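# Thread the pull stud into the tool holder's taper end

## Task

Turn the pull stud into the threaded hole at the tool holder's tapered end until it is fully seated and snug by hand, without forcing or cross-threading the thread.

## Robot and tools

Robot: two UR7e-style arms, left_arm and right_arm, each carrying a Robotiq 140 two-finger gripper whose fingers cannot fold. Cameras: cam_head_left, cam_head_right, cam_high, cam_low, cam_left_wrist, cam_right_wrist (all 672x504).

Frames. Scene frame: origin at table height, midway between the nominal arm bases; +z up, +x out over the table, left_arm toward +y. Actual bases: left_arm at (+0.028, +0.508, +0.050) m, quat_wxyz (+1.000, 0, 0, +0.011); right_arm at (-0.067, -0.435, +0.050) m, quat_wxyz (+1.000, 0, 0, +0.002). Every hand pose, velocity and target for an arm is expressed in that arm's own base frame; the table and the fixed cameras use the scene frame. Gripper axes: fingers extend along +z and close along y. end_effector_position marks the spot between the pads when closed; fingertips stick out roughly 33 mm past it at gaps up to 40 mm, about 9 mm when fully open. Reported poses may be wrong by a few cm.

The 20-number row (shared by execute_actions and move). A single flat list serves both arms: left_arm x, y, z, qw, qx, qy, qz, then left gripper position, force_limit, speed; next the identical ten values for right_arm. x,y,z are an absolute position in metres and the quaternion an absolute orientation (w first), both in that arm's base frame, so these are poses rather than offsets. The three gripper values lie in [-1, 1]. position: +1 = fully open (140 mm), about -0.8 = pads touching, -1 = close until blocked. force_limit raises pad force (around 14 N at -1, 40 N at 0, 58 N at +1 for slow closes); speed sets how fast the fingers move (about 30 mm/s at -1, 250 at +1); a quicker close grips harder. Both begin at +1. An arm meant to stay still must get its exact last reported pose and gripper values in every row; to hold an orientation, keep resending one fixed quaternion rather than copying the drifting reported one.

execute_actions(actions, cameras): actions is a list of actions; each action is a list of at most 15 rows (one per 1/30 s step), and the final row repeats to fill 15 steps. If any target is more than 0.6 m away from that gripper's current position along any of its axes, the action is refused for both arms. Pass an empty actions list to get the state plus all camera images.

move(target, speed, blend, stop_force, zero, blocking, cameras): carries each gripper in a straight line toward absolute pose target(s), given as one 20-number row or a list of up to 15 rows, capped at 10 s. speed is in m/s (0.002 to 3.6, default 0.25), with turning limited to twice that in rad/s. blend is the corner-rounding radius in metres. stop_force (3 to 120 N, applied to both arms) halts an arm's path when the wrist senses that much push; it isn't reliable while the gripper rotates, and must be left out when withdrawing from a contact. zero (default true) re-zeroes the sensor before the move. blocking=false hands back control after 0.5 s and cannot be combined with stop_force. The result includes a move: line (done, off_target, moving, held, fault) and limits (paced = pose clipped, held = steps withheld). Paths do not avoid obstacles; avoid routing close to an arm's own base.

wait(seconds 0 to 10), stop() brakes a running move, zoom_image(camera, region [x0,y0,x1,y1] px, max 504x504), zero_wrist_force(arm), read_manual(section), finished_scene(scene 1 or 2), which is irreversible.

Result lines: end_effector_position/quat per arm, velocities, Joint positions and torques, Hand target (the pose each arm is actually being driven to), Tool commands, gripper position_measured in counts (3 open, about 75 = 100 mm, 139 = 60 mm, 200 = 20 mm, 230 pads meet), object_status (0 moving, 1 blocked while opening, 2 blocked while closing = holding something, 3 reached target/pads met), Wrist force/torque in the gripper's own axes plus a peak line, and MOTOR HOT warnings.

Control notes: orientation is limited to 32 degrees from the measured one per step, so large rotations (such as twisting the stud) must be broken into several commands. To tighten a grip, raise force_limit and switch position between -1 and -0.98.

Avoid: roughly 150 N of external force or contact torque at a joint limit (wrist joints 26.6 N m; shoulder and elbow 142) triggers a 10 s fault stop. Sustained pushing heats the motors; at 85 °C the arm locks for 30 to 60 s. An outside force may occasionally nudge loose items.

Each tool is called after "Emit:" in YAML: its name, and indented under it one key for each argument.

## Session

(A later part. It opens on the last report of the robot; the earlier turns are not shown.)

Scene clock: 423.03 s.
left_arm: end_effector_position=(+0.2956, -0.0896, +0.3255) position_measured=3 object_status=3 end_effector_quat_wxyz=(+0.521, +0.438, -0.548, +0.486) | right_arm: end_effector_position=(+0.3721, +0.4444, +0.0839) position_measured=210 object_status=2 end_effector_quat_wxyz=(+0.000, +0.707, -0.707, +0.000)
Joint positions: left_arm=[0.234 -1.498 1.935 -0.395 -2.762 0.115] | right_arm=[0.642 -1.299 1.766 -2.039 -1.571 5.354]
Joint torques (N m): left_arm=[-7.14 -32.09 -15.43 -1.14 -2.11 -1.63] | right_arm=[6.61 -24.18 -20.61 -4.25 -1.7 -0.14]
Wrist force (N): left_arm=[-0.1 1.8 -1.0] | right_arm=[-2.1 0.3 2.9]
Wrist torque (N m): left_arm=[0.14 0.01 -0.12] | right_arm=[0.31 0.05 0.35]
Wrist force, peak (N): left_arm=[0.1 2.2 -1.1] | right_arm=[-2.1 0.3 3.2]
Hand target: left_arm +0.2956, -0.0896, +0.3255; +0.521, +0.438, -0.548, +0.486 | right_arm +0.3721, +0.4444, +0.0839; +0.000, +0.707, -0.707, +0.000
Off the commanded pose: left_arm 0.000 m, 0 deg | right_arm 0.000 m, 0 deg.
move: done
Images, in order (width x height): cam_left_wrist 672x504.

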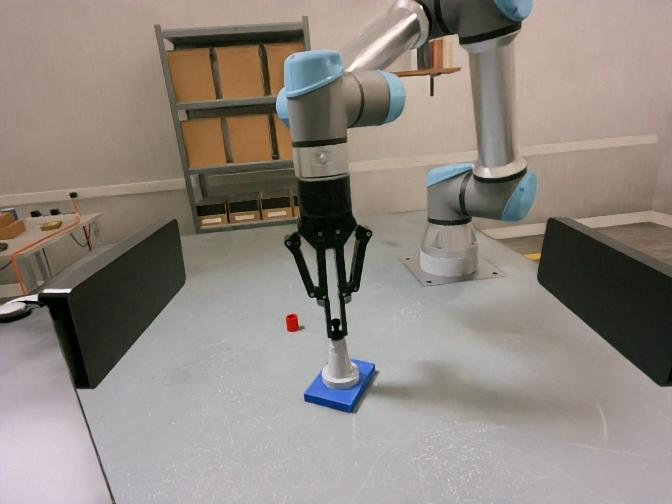

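Emit:
move:
  target:
    - [0.2956,-0.0896,0.3255,0.521,0.438,-0.548,0.486,1,1,1,0.3721,0.4444,0.0838,0,-0.7071,0.7071,0,-1,1,-1]
    - [0.2956,-0.0896,0.3255,0.521,0.438,-0.548,0.486,1,1,1,0.3721,0.4444,0.0840,0,-0.7071,0.7071,0,-0.32,1,-1]
  speed: 0.05

Emit:
move:
  target:
    - [0.2956,-0.0896,0.3255,0.521,0.438,-0.548,0.486,1,1,1,0.3721,0.4444,0.0847,0,1,0,0,-0.32,1,-1]
    - [0.2956,-0.0896,0.3255,0.521,0.438,-0.548,0.486,1,1,1,0.3721,0.4444,0.0847,0,0.7071,0.7071,0,-0.32,1,-1]
    - [0.2956,-0.0896,0.3255,0.521,0.438,-0.548,0.486,1,1,1,0.3721,0.4444,0.0847,0,0,1,0,-0.32,1,-1]
    - [0.2956,-0.0896,0.3255,0.521,0.438,-0.548,0.486,1,1,1,0.3721,0.4444,0.0847,0,-0.7071,0.7071,0,-0.32,1,-1]
  speed: 0.8
  blend: [0.01,0.01,0.01,0]
  cameras: ["cam_left_wrist"]

Emit:
zoom_image:
  camera: "cam_left_wrist"
  region: [315, 310, 355, 350]

Emit:
move:
  target: [0.2956,-0.0896,0.3255,0.521,0.438,-0.548,0.486,1,1,1,0.3721,0.4444,0.0843,0,-0.7071,0.7071,0,-1,1,-1]

Emit:
wait:
  seconds: 1

Emit:
move:
  target: [0.2956,-0.0896,0.3255,0.521,0.438,-0.548,0.486,1,1,1,0.3721,0.4444,0.08415,0,-0.5,0.866,0,-1,1,-1]
  speed: 0.12

Emit:
move:
  target: [0.2956,-0.0896,0.3255,0.521,0.438,-0.548,0.486,1,1,1,0.3721,0.4444,0.084,0,-0.2588,0.9659,0,-1,1,-1]
  speed: 0.12

Scene clock: 444.50 s.
left_arm: end_effector_position=(+0.2956, -0.0896, +0.3255) position_measured=3 object_status=3 end_effector_quat_wxyz=(+0.521, +0.438, -0.548, +0.486) | right_arm: end_effector_position=(+0.3721, +0.4444, +0.0840) position_measured=169 object_status=0 end_effector_quat_wxyz=(+0.000, +0.707, -0.707, +0.000)
Joint positions: left_arm=[0.234 -1.498 1.935 -0.395 -2.762 0.115] | right_arm=[0.642 -1.299 1.766 -2.038 -1.571 5.354]
Joint torques (N m): left_arm=[-6.15 -32.27 -15.6 -1.09 -2.04 -1.49] | right_arm=[7.27 -47.06 -32.09 -3.8 -1.86 -0.01]
Wrist force (N): left_arm=[-0.2 1.7 -1.4] | right_arm=[-1.5 0.9 -1.3]
Wrist torque (N m): left_arm=[0.12 0.04 -0.12] | right_arm=[0.25 0.04 0.33]
Wrist force, peak (N): left_arm=[0.1 1.9 -1.5] | right_arm=[-2.4 0.3 4.6]
Hand target: left_arm +0.2956, -0.0896, +0.3255; +0.521, +0.438, -0.548, +0.486 | right_arm +0.3721, +0.4444, +0.0840; +0.000, +0.707, -0.707, +0.000
Off the commanded pose: left_arm 0.000 m, 0 deg | right_arm 0.000 m, 0 deg.
move: done

Scene clock: 449.13 s.
left_arm: end_effector_position=(+0.2956, -0.0896, +0.3255) position_measured=3 object_status=3 end_effector_quat_wxyz=(+0.521, +0.438, -0.548, +0.486) | right_arm: end_effector_position=(+0.3721, +0.4444, +0.0847) position_measured=169 object_status=3 end_effector_quat_wxyz=(+0.000, +0.707, -0.707, +0.000)
Joint positions: left_arm=[0.234 -1.498 1.935 -0.395 -2.762 0.115] | right_arm=[0.642 -1.299 1.765 -2.036 -1.571 -0.929]
Joint torques (N m): left_arm=[-6.61 -32.71 -16.1 -0.95 -2.13 -1.57] | right_arm=[-5.01 -46.38 -16.6 -1.22 -0.02 -0.81]
Wrist force (N): left_arm=[-0.1 1.8 -1.0] | right_arm=[-1.7 1.0 -1.1]
Wrist torque (N m): left_arm=[0.15 0.02 -0.12] | right_arm=[0.27 0.08 0.21]
Wrist force, peak (N): left_arm=[0.1 2.2 -1.3] | right_arm=[-1.9 1.4 -1.3]
Hand target: left_arm +0.2956, -0.0896, +0.3255; +0.521, +0.438, -0.548, +0.486 | right_arm +0.3721, +0.4444, +0.0847; +0.000, +0.707, -0.707, +0.000
Off the commanded pose: left_arm 0.000 m, 0 deg | right_arm 0.000 m, 0 deg.
move: done
Images, in order (width x height): cam_left_wrist 672x504.

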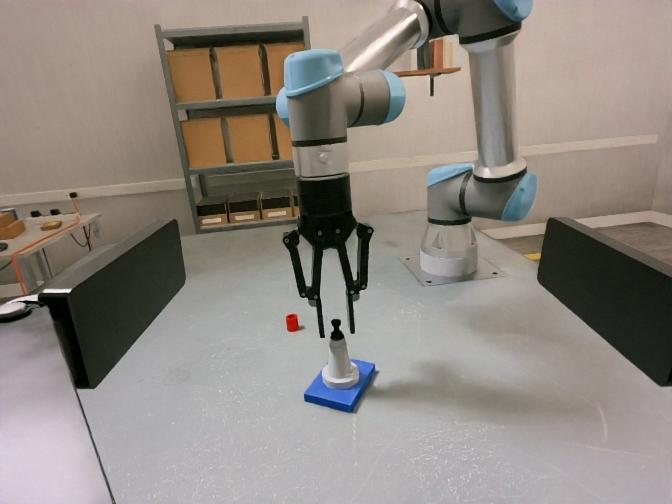

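Scaled by 12.600 from the camera's 672x504 image, which has a finer 960x720 frame.

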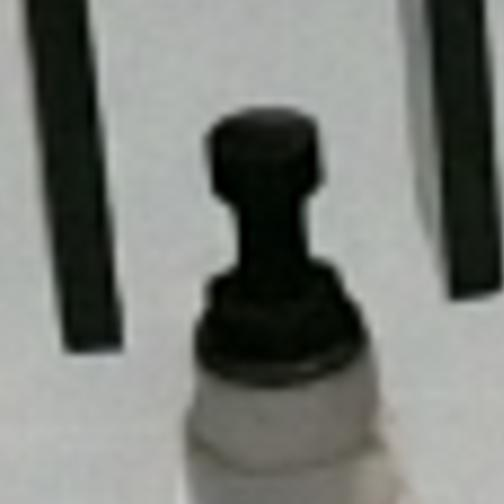

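Scene clock: 450.70 s.
left_arm: end_effector_position=(+0.2956, -0.0896, +0.3255) position_measured=3 object_status=3 end_effector_quat_wxyz=(+0.521, +0.438, -0.548, +0.486) | right_arm: end_effector_position=(+0.3721, +0.4444, +0.0843) position_measured=211 object_status=0 end_effector_quat_wxyz=(+0.000, +0.707, -0.707, +0.000)
Joint positions: left_arm=[0.234 -1.498 1.935 -0.395 -2.762 0.115] | right_arm=[0.642 -1.299 1.766 -2.038 -1.571 -0.929]
Joint torques (N m): left_arm=[-6.56 -32.32 -15.16 -1.02 -2.22 -1.5] | right_arm=[7.01 -20.6 -18.91 -3.25 -1.95 -1.4]
Wrist force (N): left_arm=[-0.2 1.4 -1.2] | right_arm=[-0.3 5.1 -8.9]
Wrist torque (N m): left_arm=[0.06 0.05 -0.12] | right_arm=[0.13 0.05 0.20]
Wrist force, peak (N): left_arm=[0.0 1.9 -1.6] | right_arm=[-0.3 5.1 -8.9]
Hand target: left_arm +0.2956, -0.0896, +0.3255; +0.521, +0.438, -0.548, +0.486 | right_arm +0.3721, +0.4444, +0.0843; +0.000, +0.707, -0.707, +0.000
Off the commanded pose: left_arm 0.000 m, 0 deg | right_arm 0.000 m, 0 deg.
move: done

Scene clock: 451.70 s.
left_arm: end_effector_position=(+0.2956, -0.0896, +0.3255) position_measured=3 object_status=3 end_effector_quat_wxyz=(+0.521, +0.438, -0.548, +0.486) | right_arm: end_effector_position=(+0.3721, +0.4444, +0.0843) position_measured=211 object_status=2 end_effector_quat_wxyz=(+0.000, +0.707, -0.707, +0.000)
Joint positions: left_arm=[0.234 -1.498 1.935 -0.395 -2.762 0.115] | right_arm=[0.642 -1.299 1.766 -2.038 -1.571 -0.929]
Joint torques (N m): left_arm=[-6.42 -32.73 -15.61 -0.99 -2.14 -1.43] | right_arm=[6.98 -19.92 -20.96 -2.25 -1.9 -1.28]
Wrist force (N): left_arm=[-0.2 1.9 -1.0] | right_arm=[-0.3 5.2 -9.3]
Wrist torque (N m): left_arm=[0.17 0.04 -0.12] | right_arm=[0.16 0.04 0.21]
Wrist force, peak (N): left_arm=[0.0 1.8 -1.4] | right_arm=[-0.3 5.2 -9.3]
Hand target: left_arm +0.2956, -0.0896, +0.3255; +0.521, +0.438, -0.548, +0.486 | right_arm +0.3721, +0.4444, +0.0843; +0.000, +0.707, -0.707, +0.000
Tool commands: left_gripper/position=+1.0 left_gripper/force_limit=+1.0 left_gripper/speed=+1.0 right_gripper/position=-1.0 right_gripper/force_limit=+1.0 right_gripper/speed=-1.0
Off the commanded pose: left_arm 0.000 m, 0 deg | right_arm 0.000 m, 0 deg.
wait: 1.00 s; at rest by 0.17 s

Scene clock: 454.30 s.
left_arm: end_effector_position=(+0.2956, -0.0896, +0.3255) position_measured=3 object_status=3 end_effector_quat_wxyz=(+0.521, +0.438, -0.548, +0.486) | right_arm: end_effector_position=(+0.3721, +0.4444, +0.0841) position_measured=211 object_status=2 end_effector_quat_wxyz=(+0.000, -0.500, +0.866, +0.000)
Joint positions: left_arm=[0.234 -1.498 1.935 -0.395 -2.762 0.115] | right_arm=[0.642 -1.299 1.766 -2.038 -1.571 -0.406]
Joint torques (N m): left_arm=[-6.76 -31.56 -15.18 -1.1 -2.14 -1.39] | right_arm=[-0.57 -20.03 -18.41 -4.65 -1.99 -0.24]
Wrist force (N): left_arm=[-0.1 1.7 -0.8] | right_arm=[2.3 3.1 -7.3]
Wrist torque (N m): left_arm=[0.12 0.03 -0.12] | right_arm=[0.21 -0.02 0.34]
Wrist force, peak (N): left_arm=[0.1 2.3 -1.3] | right_arm=[-0.1 5.0 -9.0]
Hand target: left_arm +0.2956, -0.0896, +0.3255; +0.521, +0.438, -0.548, +0.486 | right_arm +0.3721, +0.4444, +0.0841; +0.000, -0.500, +0.866, +0.000
Off the commanded pose: left_arm 0.000 m, 0 deg | right_arm 0.000 m, 0 deg.
move: done

Scene clock: 456.90 s.
left_arm: end_effector_position=(+0.2956, -0.0896, +0.3255) position_measured=3 object_status=3 end_effector_quat_wxyz=(+0.521, +0.438, -0.548, +0.486) | right_arm: end_effector_position=(+0.3721, +0.4444, +0.0840) position_measured=211 object_status=2 end_effector_quat_wxyz=(+0.000, -0.259, +0.966, +0.000)
Joint positions: left_arm=[0.234 -1.498 1.935 -0.395 -2.762 0.115] | right_arm=[0.642 -1.299 1.766 -2.038 -1.571 0.118]
Joint torques (N m): left_arm=[-6.76 -32.49 -16.45 -0.94 -2.24 -1.54] | right_arm=[5.67 -19.31 -18.28 -4.72 -2.26 -0.32]
Wrist force (N): left_arm=[-0.1 1.6 -1.1] | right_arm=[3.2 1.9 -7.5]
Wrist torque (N m): left_arm=[0.09 0.02 -0.12] | right_arm=[0.14 0.00 0.33]
Wrist force, peak (N): left_arm=[0.0 2.1 -1.3] | right_arm=[2.3 3.2 -7.5]
Hand target: left_arm +0.2956, -0.0896, +0.3255; +0.521, +0.438, -0.548, +0.486 | right_arm +0.3721, +0.4444, +0.0840; +0.000, -0.259, +0.966, +0.000
Off the commanded pose: left_arm 0.000 m, 0 deg | right_arm 0.000 m, 0 deg.
move: done

Emit:
move:
  target: [0.2956,-0.0896,0.3255,0.521,0.438,-0.548,0.486,1,1,1,0.3721,0.4444,0.0839,0,0,1,0,-1,1,-1]
  speed: 0.12

Emit:
move:
  target: [0.2956,-0.0896,0.3255,0.521,0.438,-0.548,0.486,1,1,1,0.3721,0.4444,0.0838,0,0.2588,0.9659,0,-1,1,-1]
  speed: 0.12
  cameras: ["cam_left_wrist"]

Emit:
zoom_image:
  camera: "cam_left_wrist"
  region: [315, 310, 355, 350]

Scene clock: 468.50 s.
left_arm: end_effector_position=(+0.2956, -0.0896, +0.3255) position_measured=3 object_status=3 end_effector_quat_wxyz=(+0.521, +0.438, -0.548, +0.486) | right_arm: end_effector_position=(+0.3721, +0.4444, +0.0839) position_measured=211 object_status=0 end_effector_quat_wxyz=(+0.000, +0.000, +1.000, +0.000)
Joint positions: left_arm=[0.234 -1.498 1.935 -0.395 -2.762 0.115] | right_arm=[0.642 -1.299 1.766 -2.039 -1.571 0.642]
Joint torques (N m): left_arm=[-6.87 -32.52 -15.84 -0.94 -2.3 -1.48] | right_arm=[-0.93 -20.31 -17.48 -3.86 -2.22 -0.11]
Wrist force (N): left_arm=[0.1 1.6 -1.3] | right_arm=[13.6 -7.0 -41.2]
Wrist torque (N m): left_arm=[0.11 -0.02 -0.12] | right_arm=[0.40 -0.14 0.32]
Wrist force, peak (N): left_arm=[0.1 2.2 -1.2] | right_arm=[13.6 -7.0 -41.2]
Hand target: left_arm +0.2956, -0.0896, +0.3255; +0.521, +0.438, -0.548, +0.486 | right_arm +0.3721, +0.4444, +0.0839; +0.000, +0.000, +1.000, +0.000
Off the commanded pose: left_arm 0.000 m, 0 deg | right_arm 0.000 m, 0 deg.
move: done

Scene clock: 471.10 s.
left_arm: end_effector_position=(+0.2956, -0.0896, +0.3255) position_measured=3 object_status=3 end_effector_quat_wxyz=(+0.521, +0.438, -0.548, +0.486) | right_arm: end_effector_position=(+0.3721, +0.4444, +0.0838) position_measured=212 object_status=2 end_effector_quat_wxyz=(+0.000, +0.259, +0.966, +0.000)
Joint positions: left_arm=[0.234 -1.498 1.935 -0.395 -2.762 0.115] | right_arm=[0.642 -1.298 1.766 -2.039 -1.571 1.165]
Joint torques (N m): left_arm=[-6.59 -31.93 -16.19 -0.98 -2.04 -1.4] | right_arm=[5.44 -1.01 -8.37 -4.64 -2.64 -0.3]
Wrist force (N): left_arm=[0.1 1.8 -1.4] | right_arm=[7.6 -9.9 -40.7]
Wrist torque (N m): left_arm=[0.14 -0.01 -0.11] | right_arm=[0.56 -0.16 0.28]
Wrist force, peak (N): left_arm=[-0.1 2.0 -1.5] | right_arm=[14.2 -7.8 -44.0]
Hand target: left_arm +0.2956, -0.0896, +0.3255; +0.521, +0.438, -0.548, +0.486 | right_arm +0.3721, +0.4444, +0.0838; +0.000, +0.259, +0.966, +0.000
Off the commanded pose: left_arm 0.000 m, 0 deg | right_arm 0.000 m, 0 deg.
move: done
Images, in order (width x height): cam_left_wrist 672x504.

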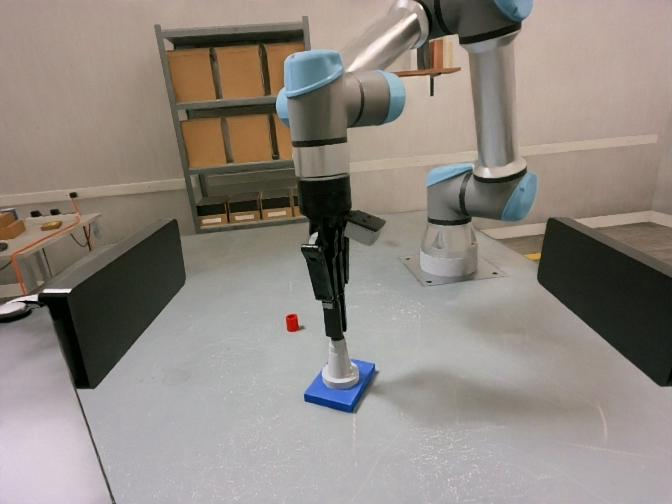

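Scaled by 12.600 from the camera's 672x504 image, which has a finer 960x720 frame.

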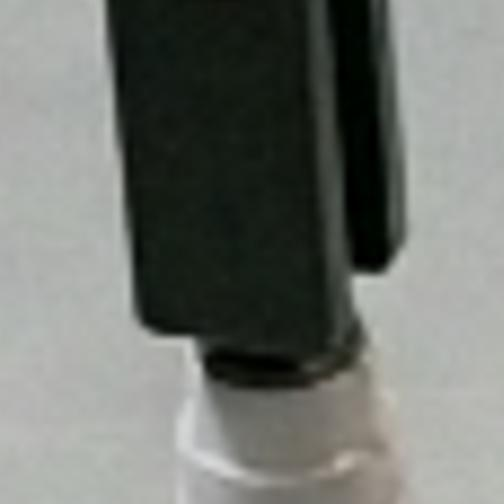

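Emit:
move:
  target:
    - [0.2956,-0.0896,0.3255,0.521,0.438,-0.548,0.486,1,1,1,0.3721,0.4444,0.0844,0,0.2588,0.9659,0,-1,1,-1]
    - [0.2956,-0.0896,0.3255,0.521,0.438,-0.548,0.486,1,1,1,0.3721,0.4444,0.0844,0,0.2588,0.9659,0,-0.32,1,-1]
    - [0.2956,-0.0896,0.3255,0.521,0.438,-0.548,0.486,1,1,1,0.3721,0.4444,0.0920,0,0.2588,0.9659,0,-0.32,1,-1]
  speed: 0.05
  cameras: ["cam_left_wrist","cam_right_wrist","cam_low"]

Emit:
zoom_image:
  camera: "cam_left_wrist"
  region: [310, 300, 370, 360]

Emit:
zoom_image:
  camera: "cam_right_wrist"
  region: [300, 180, 440, 320]

Emit:
zoom_image:
  camera: "cam_low"
  region: [475, 215, 525, 265]

Scene clock: 486.03 s.
left_arm: end_effector_position=(+0.2956, -0.0896, +0.3255) position_measured=3 object_status=3 end_effector_quat_wxyz=(+0.521, +0.438, -0.548, +0.486) | right_arm: end_effector_position=(+0.3721, +0.4444, +0.0921) position_measured=169 object_status=3 end_effector_quat_wxyz=(+0.000, +0.259, +0.966, +0.000)
Joint positions: left_arm=[0.234 -1.498 1.935 -0.395 -2.762 0.115] | right_arm=[0.642 -1.307 1.754 -2.018 -1.571 1.165]
Joint torques (N m): left_arm=[-6.42 -32.53 -16.32 -0.83 -2.18 -1.61] | right_arm=[3.99 -35.23 -20.98 -4.2 1.56 -0.14]
Wrist force (N): left_arm=[0.1 1.6 -1.0] | right_arm=[-2.3 0.0 -1.8]
Wrist torque (N m): left_arm=[0.10 -0.03 -0.12] | right_arm=[0.08 0.25 0.34]
Wrist force, peak (N): left_arm=[0.4 2.0 -1.5] | right_arm=[8.0 -10.0 -41.2]
Hand target: left_arm +0.2956, -0.0896, +0.3255; +0.521, +0.438, -0.548, +0.486 | right_arm +0.3721, +0.4444, +0.0920; +0.000, +0.259, +0.966, +0.000
Off the commanded pose: left_arm 0.000 m, 0 deg | right_arm 0.000 m, 0 deg.
move: done
Images, in order (width x height): cam_low 672x504, cam_left_wrist 672x504, cam_right_wrist 672x504.

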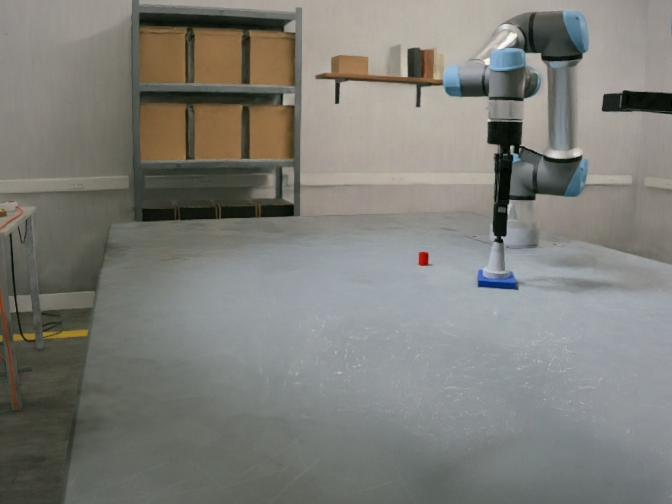

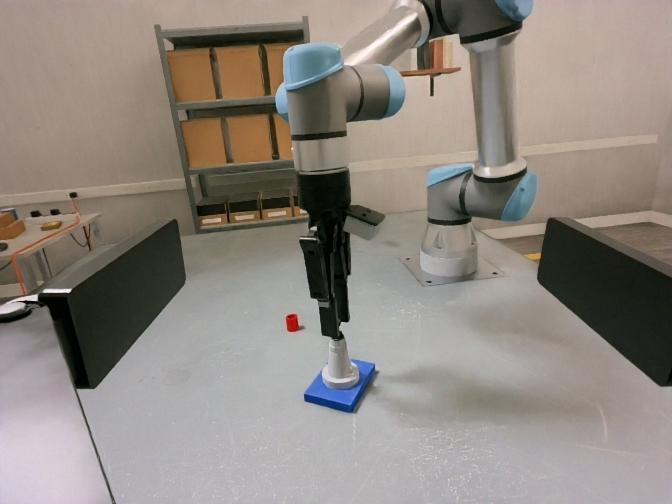

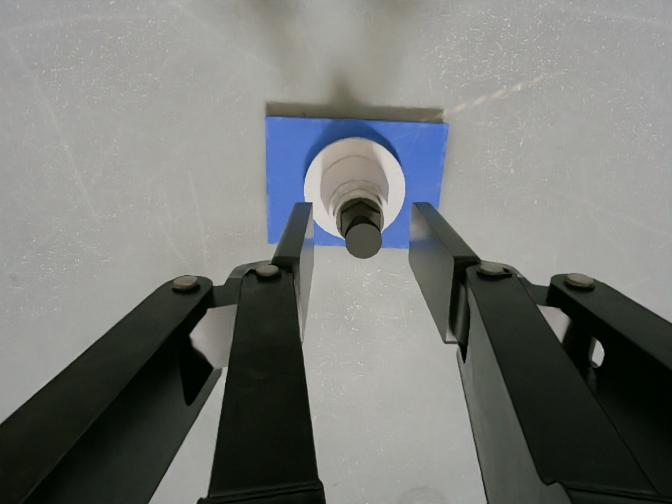

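Scaled by 8.400 from the camera's 672x504 image, which has a finer 960x720 frame.

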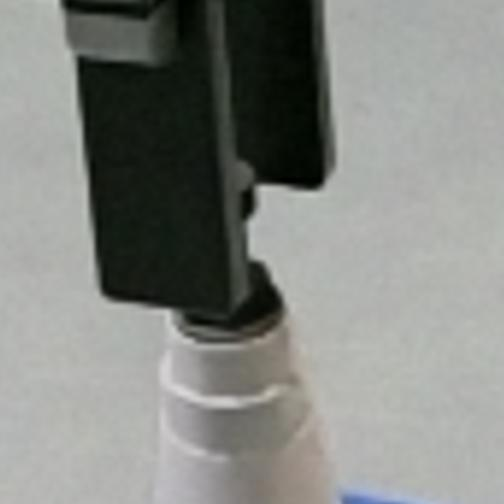

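Scaled by 3.600 from the camera's 672x504 image, which has a finer 960x720 frame.

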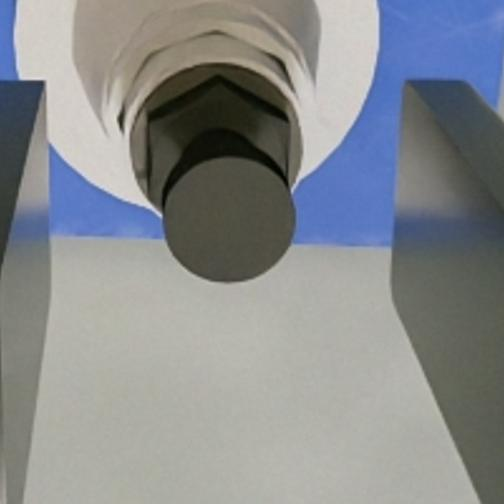

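Scaled by 10.080 from the camera's 672x504 image, which has a finer 960x720 frame.

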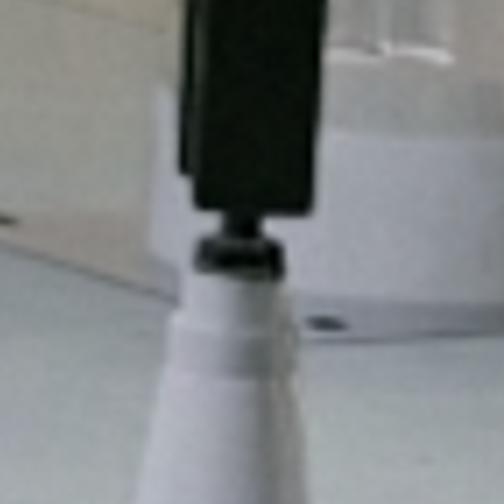

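Emit:
move:
  target:
    - [0.2956,-0.0896,0.3255,0.521,0.438,-0.548,0.486,1,1,1,0.3721,0.4444,0.0833,0,0.2588,0.9659,0,-0.32,1,-1]
    - [0.2956,-0.0896,0.3255,0.521,0.438,-0.548,0.486,1,1,1,0.3721,0.4444,0.0833,0,0.2588,0.9659,0,-1,1,-1]
  speed: 0.03

Emit:
wait:
  seconds: 1
  cameras: ["cam_left_wrist"]

Emit:
zoom_image:
  camera: "cam_left_wrist"
  region: [310, 300, 370, 360]

Scene clock: 500.47 s.
left_arm: end_effector_position=(+0.2956, -0.0896, +0.3255) position_measured=3 object_status=3 end_effector_quat_wxyz=(+0.521, +0.438, -0.548, +0.486) | right_arm: end_effector_position=(+0.3721, +0.4444, +0.0833) position_measured=210 object_status=0 end_effector_quat_wxyz=(+0.000, +0.259, +0.966, +0.000)
Joint positions: left_arm=[0.234 -1.498 1.935 -0.395 -2.762 0.115] | right_arm=[0.642 -1.298 1.767 -2.04 -1.571 1.165]
Joint torques (N m): left_arm=[-6.79 -32.72 -16.29 -0.79 -2.07 -1.53] | right_arm=[0.72 -42.92 -29.5 -1.79 1.5 -0.86]
Wrist force (N): left_arm=[0.2 1.5 -1.4] | right_arm=[-1.5 -1.5 -9.2]
Wrist torque (N m): left_arm=[0.09 -0.03 -0.12] | right_arm=[0.18 0.21 0.35]
Wrist force, peak (N): left_arm=[0.0 2.1 -1.3] | right_arm=[-1.5 -1.7 -9.5]
Hand target: left_arm +0.2956, -0.0896, +0.3255; +0.521, +0.438, -0.548, +0.486 | right_arm +0.3721, +0.4444, +0.0833; +0.000, +0.259, +0.966, +0.000
Off the commanded pose: left_arm 0.000 m, 0 deg | right_arm 0.000 m, 0 deg.
move: done

Scene clock: 501.47 s.
left_arm: end_effector_position=(+0.2956, -0.0896, +0.3255) position_measured=3 object_status=3 end_effector_quat_wxyz=(+0.521, +0.438, -0.548, +0.486) | right_arm: end_effector_position=(+0.3721, +0.4444, +0.0833) position_measured=210 object_status=2 end_effector_quat_wxyz=(+0.000, +0.259, +0.966, +0.000)
Joint positions: left_arm=[0.234 -1.498 1.935 -0.395 -2.762 0.115] | right_arm=[0.642 -1.298 1.767 -2.04 -1.571 1.165]
Joint torques (N m): left_arm=[-6.48 -32.75 -16.13 -0.62 -2.1 -1.53] | right_arm=[0.68 -36.88 -25.69 -2.49 1.63 -0.68]
Wrist force (N): left_arm=[0.0 1.4 -1.2] | right_arm=[-1.4 -1.8 -9.0]
Wrist torque (N m): left_arm=[0.07 0.01 -0.12] | right_arm=[0.10 0.18 0.35]
Wrist force, peak (N): left_arm=[-0.1 2.0 -1.4] | right_arm=[-1.6 -1.8 -9.5]
Hand target: left_arm +0.2956, -0.0896, +0.3255; +0.521, +0.438, -0.548, +0.486 | right_arm +0.3721, +0.4444, +0.0833; +0.000, +0.259, +0.966, +0.000
Tool commands: left_gripper/position=+1.0 left_gripper/force_limit=+1.0 left_gripper/speed=+1.0 right_gripper/position=-1.0 right_gripper/force_limit=+1.0 right_gripper/speed=-1.0
Off the commanded pose: left_arm 0.000 m, 0 deg | right_arm 0.000 m, 0 deg.
wait: 1.00 s; at rest by 0.17 s
Images, in order (width x height): cam_left_wrist 672x504.

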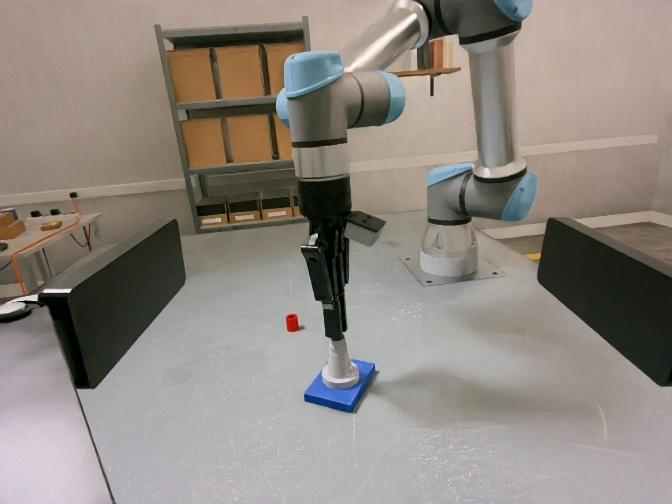

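Scaled by 8.400 from the camera's 672x504 image, which has a finer 960x720 frame.

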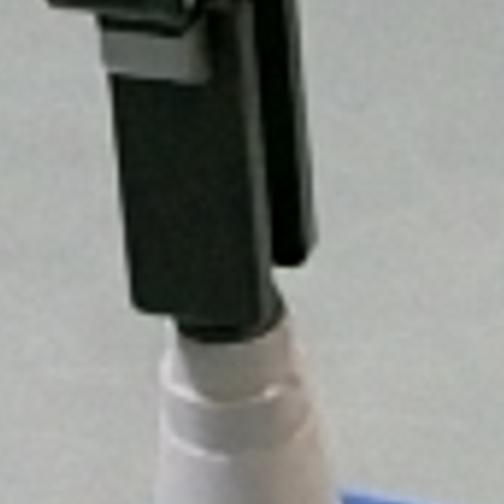

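Emit:
move:
  target: [0.2956,-0.0896,0.3255,0.521,0.438,-0.548,0.486,1,1,1,0.3721,0.4444,0.0832,0,0.5,0.866,0,-1,1,-1]
  speed: 0.1

Emit:
move:
  target: [0.2956,-0.0896,0.3255,0.521,0.438,-0.548,0.486,1,1,1,0.3721,0.4444,0.0831,0,0.7071,0.7071,0,-1,1,-1]
  speed: 0.1
  cameras: ["cam_left_wrist"]

Emit:
zoom_image:
  camera: "cam_left_wrist"
  region: [310, 300, 370, 360]

Scene clock: 512.43 s.
left_arm: end_effector_position=(+0.2956, -0.0896, +0.3255) position_measured=3 object_status=3 end_effector_quat_wxyz=(+0.521, +0.438, -0.548, +0.486) | right_arm: end_effector_position=(+0.3721, +0.4444, +0.0832) position_measured=210 object_status=2 end_effector_quat_wxyz=(+0.000, +0.500, +0.866, +0.000)
Joint positions: left_arm=[0.234 -1.498 1.935 -0.395 -2.762 0.115] | right_arm=[0.642 -1.298 1.767 -2.04 -1.571 1.689]
Joint torques (N m): left_arm=[-7.23 -32.8 -16.19 -0.7 -2.35 -1.59] | right_arm=[0.18 -20.09 -17.96 -5.04 -1.79 -0.94]
Wrist force (N): left_arm=[-0.1 2.0 -1.2] | right_arm=[-3.4 -3.7 -8.0]
Wrist torque (N m): left_arm=[0.19 0.04 -0.12] | right_arm=[0.20 0.21 -0.18]
Wrist force, peak (N): left_arm=[0.2 2.2 -1.2] | right_arm=[1.8 -5.4 -13.6]
Hand target: left_arm +0.2956, -0.0896, +0.3255; +0.521, +0.438, -0.548, +0.486 | right_arm +0.3721, +0.4444, +0.0832; +0.000, +0.500, +0.866, +0.000
Off the commanded pose: left_arm 0.000 m, 0 deg | right_arm 0.000 m, 0 deg.
move: done

Scene clock: 515.40 s.
left_arm: end_effector_position=(+0.2956, -0.0896, +0.3255) position_measured=3 object_status=3 end_effector_quat_wxyz=(+0.521, +0.438, -0.548, +0.486) | right_arm: end_effector_position=(+0.3721, +0.4444, +0.0831) position_measured=210 object_status=2 end_effector_quat_wxyz=(+0.000, +0.707, +0.707, +0.000)
Joint positions: left_arm=[0.234 -1.498 1.935 -0.395 -2.762 0.115] | right_arm=[0.642 -1.298 1.767 -2.04 -1.571 2.212]
Joint torques (N m): left_arm=[-6.55 -32.51 -16.56 -0.7 -2.12 -1.36] | right_arm=[7.18 -21.37 -19.33 -5.42 -2.24 -1.15]
Wrist force (N): left_arm=[0.0 1.5 -1.2] | right_arm=[-4.9 -4.3 -4.9]
Wrist torque (N m): left_arm=[0.07 0.01 -0.12] | right_arm=[0.26 0.20 0.04]
Wrist force, peak (N): left_arm=[0.1 2.1 -1.4] | right_arm=[-5.5 -3.9 -7.9]
Hand target: left_arm +0.2956, -0.0896, +0.3255; +0.521, +0.438, -0.548, +0.486 | right_arm +0.3721, +0.4444, +0.0831; +0.000, +0.707, +0.707, +0.000
Off the commanded pose: left_arm 0.000 m, 0 deg | right_arm 0.000 m, 0 deg.
move: done
Images, in order (width x height): cam_left_wrist 672x504.

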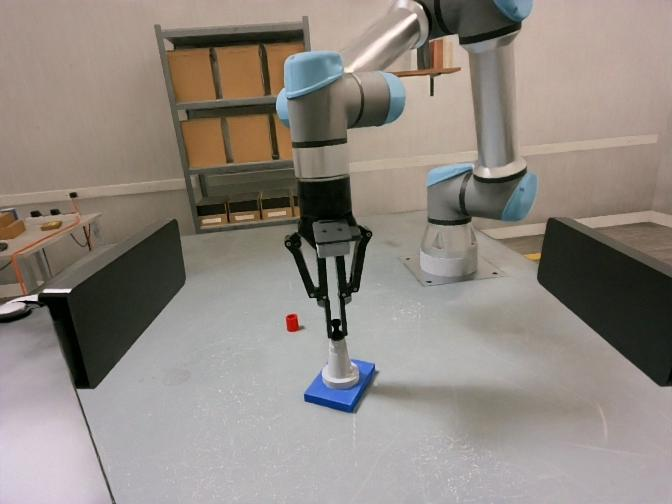

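Scaled by 8.400 from the camera's 672x504 image, which has a finer 960x720 frame.

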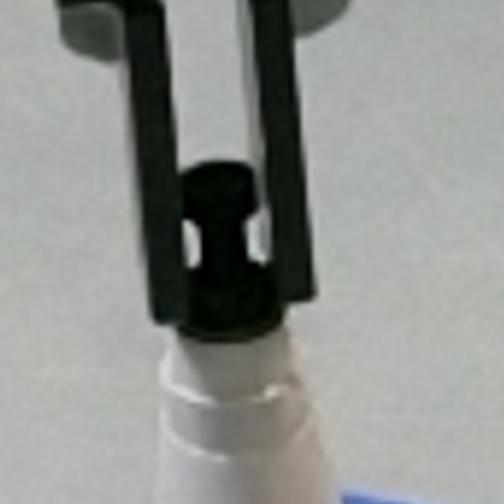

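Emit:
move:
  target: [0.2956,-0.0896,0.3255,0.521,0.438,-0.548,0.486,1,1,1,0.3721,0.4444,0.0831,0,0.866,0.5,0,-1,1,-1]
  speed: 0.1
  cameras: ["cam_right_wrist"]

Emit:
zoom_image:
  camera: "cam_right_wrist"
  region: [300, 120, 440, 260]

Scene clock: 522.83 s.
left_arm: end_effector_position=(+0.2956, -0.0896, +0.3255) position_measured=3 object_status=3 end_effector_quat_wxyz=(+0.521, +0.438, -0.548, +0.486) | right_arm: end_effector_position=(+0.3721, +0.4444, +0.0831) position_measured=210 object_status=2 end_effector_quat_wxyz=(+0.000, +0.866, +0.500, +0.000)
Joint positions: left_arm=[0.234 -1.498 1.935 -0.395 -2.762 0.115] | right_arm=[0.642 -1.298 1.767 -2.041 -1.571 2.736]
Joint torques (N m): left_arm=[-6.29 -31.96 -16.21 -0.67 -2.17 -1.53] | right_arm=[-5.01 -33.61 -20.12 -4.17 -3.14 -0.91]
Wrist force (N): left_arm=[0.0 2.0 -1.1] | right_arm=[-3.2 -4.6 -2.4]
Wrist torque (N m): left_arm=[0.19 0.00 -0.12] | right_arm=[0.16 0.21 -0.21]
Wrist force, peak (N): left_arm=[-0.2 2.1 -1.4] | right_arm=[-5.0 -4.2 -5.1]
Hand target: left_arm +0.2956, -0.0896, +0.3255; +0.521, +0.438, -0.548, +0.486 | right_arm +0.3721, +0.4444, +0.0831; +0.000, +0.866, +0.500, +0.000
Off the commanded pose: left_arm 0.000 m, 0 deg | right_arm 0.000 m, 0 deg.
move: done
Images, in order (width x height): cam_right_wrist 672x504.

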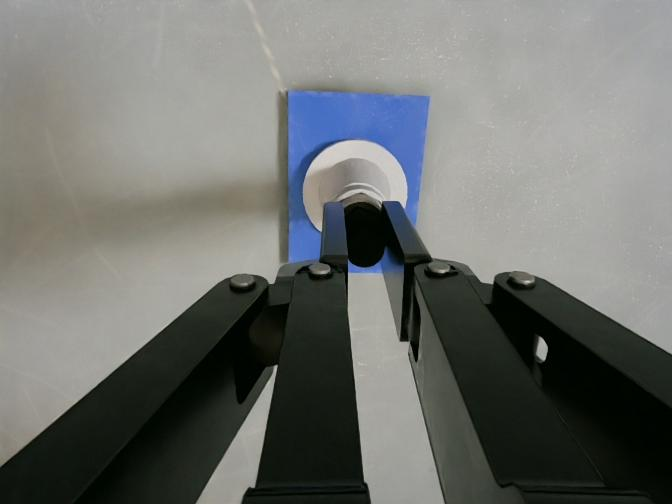

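Scaled by 3.600 from the camera's 672x504 image, which has a finer 960x720 frame.

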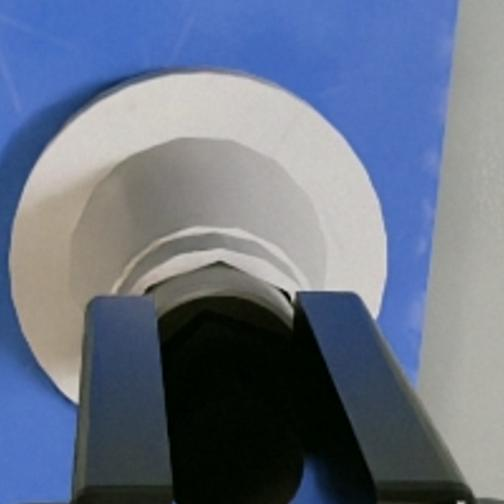

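Emit:
move:
  target: [0.2956,-0.0896,0.3255,0.521,0.438,-0.548,0.486,1,1,1,0.3721,0.4444,0.0831,0,0.9659,0.2588,0,-1,1,-1]
  speed: 0.1

Emit:
move:
  target: [0.2956,-0.0896,0.3255,0.521,0.438,-0.548,0.486,1,1,1,0.3721,0.4444,0.0831,0,1,0,0,-1,1,-1]
  speed: 0.1
  cameras: ["cam_left_wrist"]

Emit:
zoom_image:
  camera: "cam_left_wrist"
  region: [310, 300, 370, 360]

Scene clock: 543.57 s.
left_arm: end_effector_position=(+0.2956, -0.0896, +0.3255) position_measured=3 object_status=3 end_effector_quat_wxyz=(+0.521, +0.438, -0.548, +0.486) | right_arm: end_effector_position=(+0.3721, +0.4444, +0.0831) position_measured=210 object_status=2 end_effector_quat_wxyz=(+0.000, +0.966, +0.259, +0.000)
Joint positions: left_arm=[0.234 -1.498 1.935 -0.395 -2.762 0.115] | right_arm=[0.642 -1.298 1.767 -2.041 -1.571 3.26]
Joint torques (N m): left_arm=[-6.16 -32.05 -16.63 -0.57 -2.12 -1.44] | right_arm=[-5.32 -45.16 -20.54 -2.76 -3.09 -1.05]
Wrist force (N): left_arm=[-0.1 1.5 -1.3] | right_arm=[-4.3 -4.0 -2.7]
Wrist torque (N m): left_arm=[0.09 0.02 -0.11] | right_arm=[0.17 0.23 0.01]
Wrist force, peak (N): left_arm=[-0.1 2.0 -1.4] | right_arm=[-5.5 -4.4 -3.5]
Hand target: left_arm +0.2956, -0.0896, +0.3255; +0.521, +0.438, -0.548, +0.486 | right_arm +0.3721, +0.4444, +0.0831; +0.000, +0.966, +0.259, +0.000
Off the commanded pose: left_arm 0.000 m, 0 deg | right_arm 0.000 m, 0 deg.
move: done

Scene clock: 546.53 s.
left_arm: end_effector_position=(+0.2956, -0.0896, +0.3255) position_measured=3 object_status=3 end_effector_quat_wxyz=(+0.521, +0.438, -0.548, +0.486) | right_arm: end_effector_position=(+0.3721, +0.4444, +0.0831) position_measured=210 object_status=2 end_effector_quat_wxyz=(+0.000, +1.000, +0.000, +0.000)
Joint positions: left_arm=[0.234 -1.498 1.935 -0.395 -2.762 0.115] | right_arm=[0.642 -1.298 1.767 -2.041 -1.571 3.783]
Joint torques (N m): left_arm=[-6.52 -32.24 -16.82 -0.52 -2.18 -1.5] | right_arm=[2.6 -44.22 -20.18 -1.57 -1.99 -0.78]
Wrist force (N): left_arm=[-0.2 1.8 -1.1] | right_arm=[-3.6 -2.3 -2.4]
Wrist torque (N m): left_arm=[0.15 0.03 -0.12] | right_arm=[0.22 0.20 -0.23]
Wrist force, peak (N): left_arm=[0.0 1.9 -1.6] | right_arm=[-5.6 -3.9 -3.3]
Hand target: left_arm +0.2956, -0.0896, +0.3255; +0.521, +0.438, -0.548, +0.486 | right_arm +0.3721, +0.4444, +0.0831; +0.000, +1.000, +0.000, +0.000
Off the commanded pose: left_arm 0.000 m, 0 deg | right_arm 0.000 m, 0 deg.
move: done
Images, in order (width x height): cam_left_wrist 672x504.

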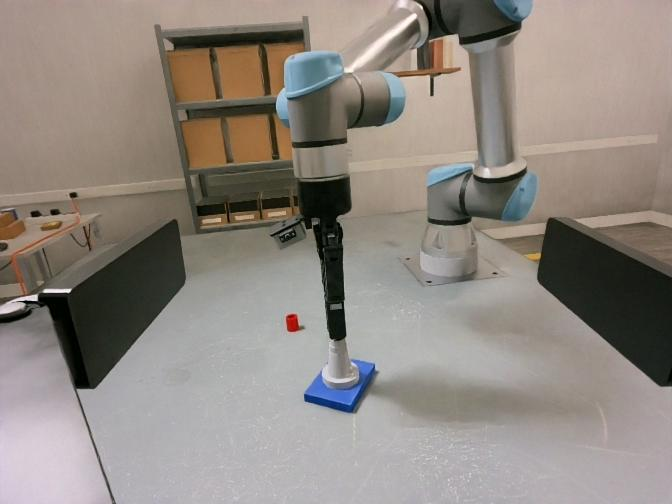

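Scaled by 8.400 from the camera's 672x504 image, which has a finer 960x720 frame.

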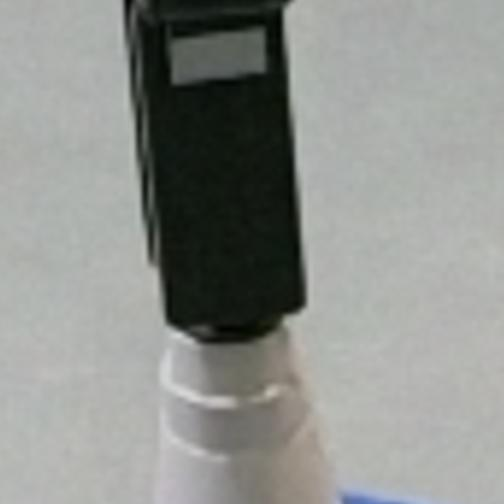

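Emit:
move:
  target: [0.2956,-0.0896,0.3255,0.521,0.438,-0.548,0.486,1,1,1,0.3721,0.4444,0.0825,0,1,0,0,-1,1,-1]
  speed: 0.005
  stop_force: 25

Emit:
move:
  target: [0.2956,-0.0896,0.3255,0.521,0.438,-0.548,0.486,1,1,1,0.3721,0.4444,0.0825,0,0.9962,-0.0872,0,-1,1,-1]
  speed: 0.06

Scene clock: 554.13 s.
left_arm: end_effector_position=(+0.2956, -0.0896, +0.3255) position_measured=3 object_status=3 end_effector_quat_wxyz=(+0.521, +0.438, -0.548, +0.486) | right_arm: end_effector_position=(+0.3721, +0.4444, +0.0826) position_measured=210 object_status=2 end_effector_quat_wxyz=(+0.000, +1.000, +0.000, +0.000)
Joint positions: left_arm=[0.234 -1.498 1.935 -0.395 -2.762 0.115] | right_arm=[0.642 -1.297 1.768 -2.042 -1.571 3.783]
Joint torques (N m): left_arm=[-6.58 -32.23 -16.33 -0.37 -2.26 -1.68] | right_arm=[5.82 -13.85 -12.75 -3.41 -1.92 0.63]
Wrist force (N): left_arm=[-0.1 1.8 -1.0] | right_arm=[-9.2 3.9 -28.5]
Wrist torque (N m): left_arm=[0.15 0.01 -0.11] | right_arm=[-0.06 0.30 -0.17]
Wrist force, peak (N): left_arm=[0.0 2.1 -1.5] | right_arm=[-9.0 4.0 -28.7]
Hand target: left_arm +0.2956, -0.0896, +0.3255; +0.521, +0.438, -0.548, +0.486 | right_arm +0.3721, +0.4444, +0.0826; +0.000, +1.000, +0.000, +0.000
Off the commanded pose: left_arm 0.000 m, 0 deg | right_arm 0.000 m, 0 deg.
move: contact (right_arm)

Scene clock: 555.90 s.
left_arm: end_effector_position=(+0.2956, -0.0896, +0.3255) position_measured=3 object_status=3 end_effector_quat_wxyz=(+0.521, +0.438, -0.548, +0.486) | right_arm: end_effector_position=(+0.3721, +0.4444, +0.0825) position_measured=210 object_status=2 end_effector_quat_wxyz=(+0.000, +0.996, -0.087, +0.000)
Joint positions: left_arm=[0.234 -1.498 1.935 -0.395 -2.762 0.115] | right_arm=[0.642 -1.297 1.768 -2.042 -1.571 3.958]
Joint torques (N m): left_arm=[-6.24 -31.97 -16.41 -0.6 -2.12 -1.54] | right_arm=[-5.67 -16.74 -12.87 -0.55 0.71 -0.61]
Wrist force (N): left_arm=[0.0 1.7 -1.0] | right_arm=[-2.4 0.0 -12.7]
Wrist torque (N m): left_arm=[0.13 0.01 -0.11] | right_arm=[0.09 0.20 -0.29]
Wrist force, peak (N): left_arm=[0.1 1.9 -1.5] | right_arm=[-9.2 3.9 -28.5]
Hand target: left_arm +0.2956, -0.0896, +0.3255; +0.521, +0.438, -0.548, +0.486 | right_arm +0.3721, +0.4444, +0.0825; +0.000, +0.996, -0.087, +0.000
Off the commanded pose: left_arm 0.000 m, 0 deg | right_arm 0.000 m, 0 deg.
move: done

Emit:
move:
  target: [0.2956,-0.0896,0.3255,0.521,0.438,-0.548,0.486,1,1,1,0.3721,0.4444,0.0822,0,0.9763,-0.2164,0,-1,1,-1]
  speed: 0.06

Emit:
move:
  target: [0.2956,-0.0896,0.3255,0.521,0.438,-0.548,0.486,1,1,1,0.3721,0.4444,0.0820,0,0.9397,-0.3420,0,-1,1,-1]
  speed: 0.06

Scene clock: 569.50 s.
left_arm: end_effector_position=(+0.2956, -0.0896, +0.3255) position_measured=3 object_status=3 end_effector_quat_wxyz=(+0.521, +0.438, -0.548, +0.486) | right_arm: end_effector_position=(+0.3721, +0.4444, +0.0822) position_measured=210 object_status=2 end_effector_quat_wxyz=(+0.000, +0.976, -0.216, +0.000)
Joint positions: left_arm=[0.234 -1.498 1.935 -0.395 -2.762 0.115] | right_arm=[0.642 -1.297 1.769 -2.043 -1.571 4.22]
Joint torques (N m): left_arm=[-6.32 -32.63 -16.7 -0.44 -2.12 -1.54] | right_arm=[-2.65 -17.21 -13.42 -3.59 0.75 -1.11]
Wrist force (N): left_arm=[0.3 1.5 -1.5] | right_arm=[-0.7 1.8 -12.0]
Wrist torque (N m): left_arm=[0.08 -0.06 -0.11] | right_arm=[0.03 0.19 -0.15]
Wrist force, peak (N): left_arm=[0.1 2.2 -1.3] | right_arm=[-3.0 1.0 -13.3]
Hand target: left_arm +0.2956, -0.0896, +0.3255; +0.521, +0.438, -0.548, +0.486 | right_arm +0.3721, +0.4444, +0.0822; +0.000, +0.976, -0.216, +0.000
Off the commanded pose: left_arm 0.000 m, 0 deg | right_arm 0.000 m, 0 deg.
move: done

Scene clock: 572.00 s.
left_arm: end_effector_position=(+0.2956, -0.0896, +0.3255) position_measured=3 object_status=3 end_effector_quat_wxyz=(+0.521, +0.438, -0.548, +0.486) | right_arm: end_effector_position=(+0.3721, +0.4444, +0.0820) position_measured=210 object_status=2 end_effector_quat_wxyz=(+0.000, +0.940, -0.342, +0.000)
Joint positions: left_arm=[0.234 -1.498 1.935 -0.395 -2.762 0.115] | right_arm=[0.642 -1.296 1.769 -2.043 -1.571 4.481]
Joint torques (N m): left_arm=[-6.32 -31.61 -16.22 -0.47 -2.26 -1.49] | right_arm=[1.39 -18.54 -14.77 -4.28 -0.86 -1.09]
Wrist force (N): left_arm=[-0.1 2.0 -0.8] | right_arm=[-0.5 2.9 -9.6]
Wrist torque (N m): left_arm=[0.19 0.01 -0.12] | right_arm=[0.06 0.16 0.01]
Wrist force, peak (N): left_arm=[0.0 1.9 -1.4] | right_arm=[-2.8 1.6 -12.3]
Hand target: left_arm +0.2956, -0.0896, +0.3255; +0.521, +0.438, -0.548, +0.486 | right_arm +0.3721, +0.4444, +0.0820; +0.000, +0.940, -0.342, +0.000
Off the commanded pose: left_arm 0.000 m, 0 deg | right_arm 0.000 m, 0 deg.
move: done

Emit:
move:
  target:
    - [0.2956,-0.0896,0.3255,0.521,0.438,-0.548,0.486,1,1,1,0.3721,0.4444,0.0820,0,0.9397,-0.3420,0,-0.2,1,-1]
    - [0.2956,-0.0896,0.3255,0.521,0.438,-0.548,0.486,1,1,1,0.3721,0.4444,0.15,0,0.9397,-0.3420,0,-0.2,1,-1]
    - [0.2956,-0.0896,0.3255,0.521,0.438,-0.548,0.486,1,1,1,0.40,0.40,0.15,0,0.9397,-0.3420,0,-0.2,1,-1]
  speed: 0.1
  cameras: ["cam_left_wrist","cam_right_wrist","cam_low"]

Emit:
zoom_image:
  camera: "cam_left_wrist"
  region: [310, 305, 370, 365]

Emit:
zoom_image:
  camera: "cam_low"
  region: [475, 220, 525, 270]

Emit:
zoom_image:
  camera: "cam_right_wrist"
  region: [280, 130, 440, 290]

Scene clock: 584.97 s.
left_arm: end_effector_position=(+0.2956, -0.0896, +0.3255) position_measured=3 object_status=3 end_effector_quat_wxyz=(+0.521, +0.438, -0.548, +0.486) | right_arm: end_effector_position=(+0.4000, +0.3999, +0.1501) position_measured=154 object_status=3 end_effector_quat_wxyz=(+0.000, +0.940, -0.342, +0.000)
Joint positions: left_arm=[0.234 -1.498 1.935 -0.395 -2.762 0.115] | right_arm=[0.547 -1.39 1.699 -1.88 -1.571 4.387]
Joint torques (N m): left_arm=[-6.35 -32.41 -16.89 -0.24 -2.12 -1.54] | right_arm=[7.34 -18.88 -34.92 -3 1.7 1.33]
Wrist force (N): left_arm=[0.0 1.7 -1.2] | right_arm=[-2.1 0.7 -2.0]
Wrist torque (N m): left_arm=[0.12 0.01 -0.12] | right_arm=[0.17 0.16 0.26]
Wrist force, peak (N): left_arm=[-0.2 2.0 -1.4] | right_arm=[-1.0 2.7 -10.1]
Hand target: left_arm +0.2956, -0.0896, +0.3255; +0.521, +0.438, -0.548, +0.486 | right_arm +0.4000, +0.4000, +0.1500; +0.000, +0.940, -0.342, +0.000
Off the commanded pose: left_arm 0.000 m, 0 deg | right_arm 0.000 m, 0 deg.
move: done
Images, in order (width x height): cam_low 672x504, cam_left_wrist 672x504, cam_right_wrist 672x504.

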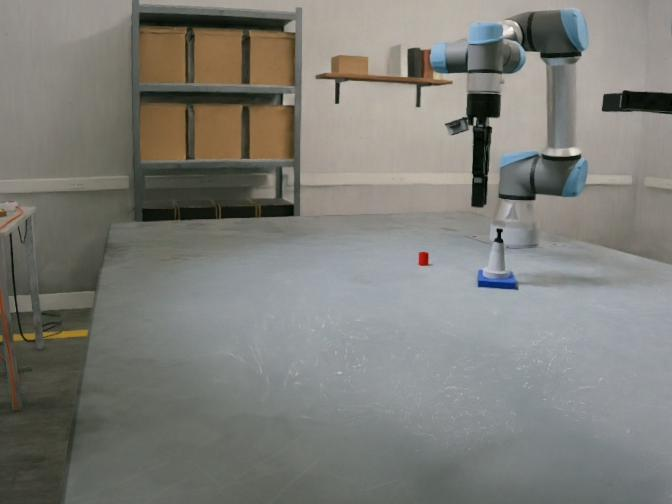

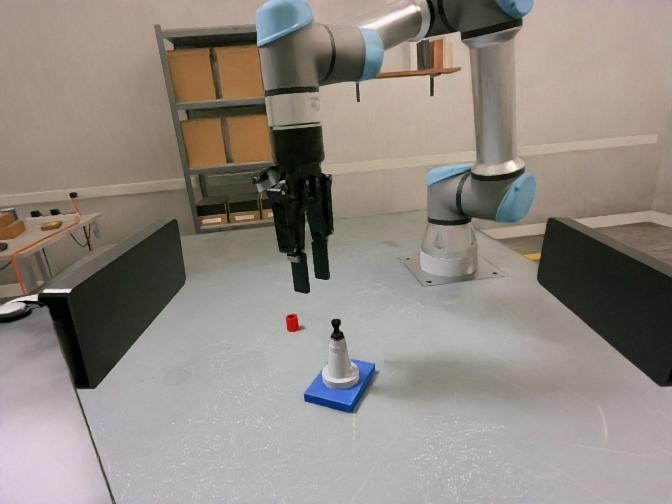

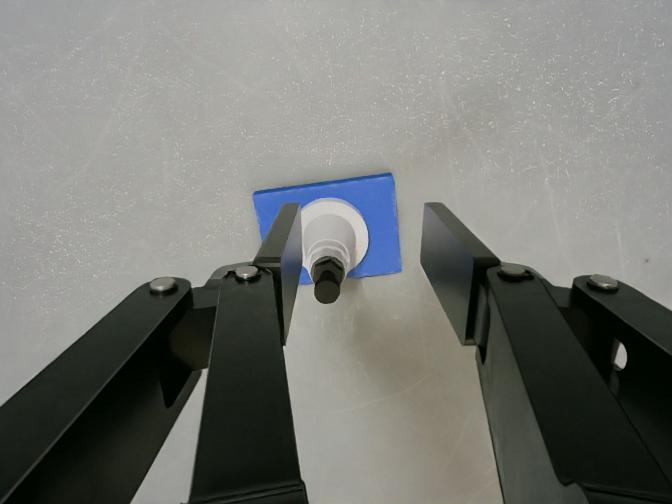

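Scaled by 8.400 from the camera's 672x504 image, which has a finer 960x720 frame.

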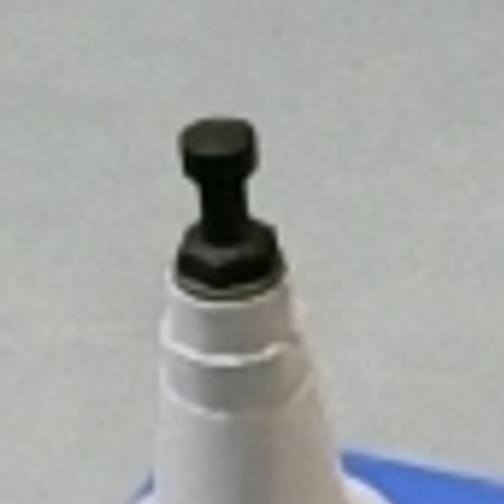

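Scaled by 10.080 from the camera's 672x504 image, which has a finer 960x720 frame.

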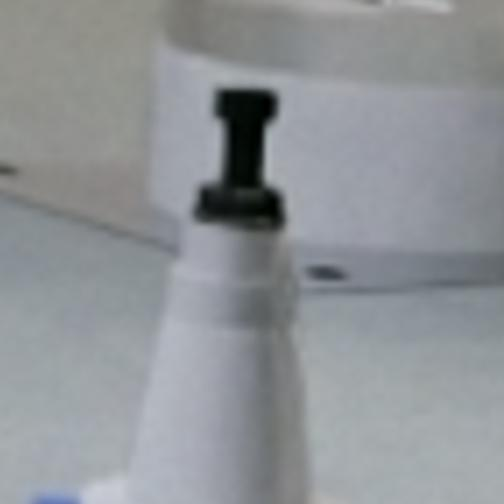

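Scaled by 3.150 from the camera's 672x504 image, which has a finer 960x720 frame.

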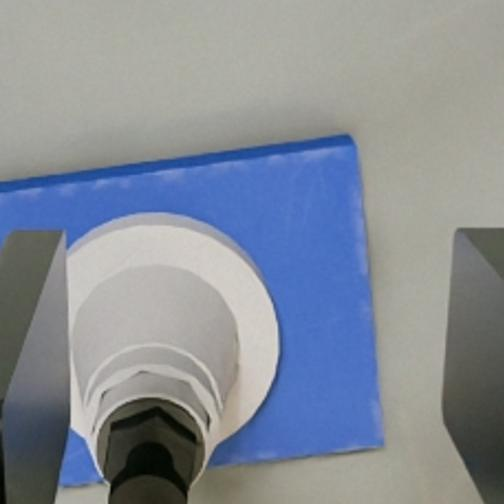

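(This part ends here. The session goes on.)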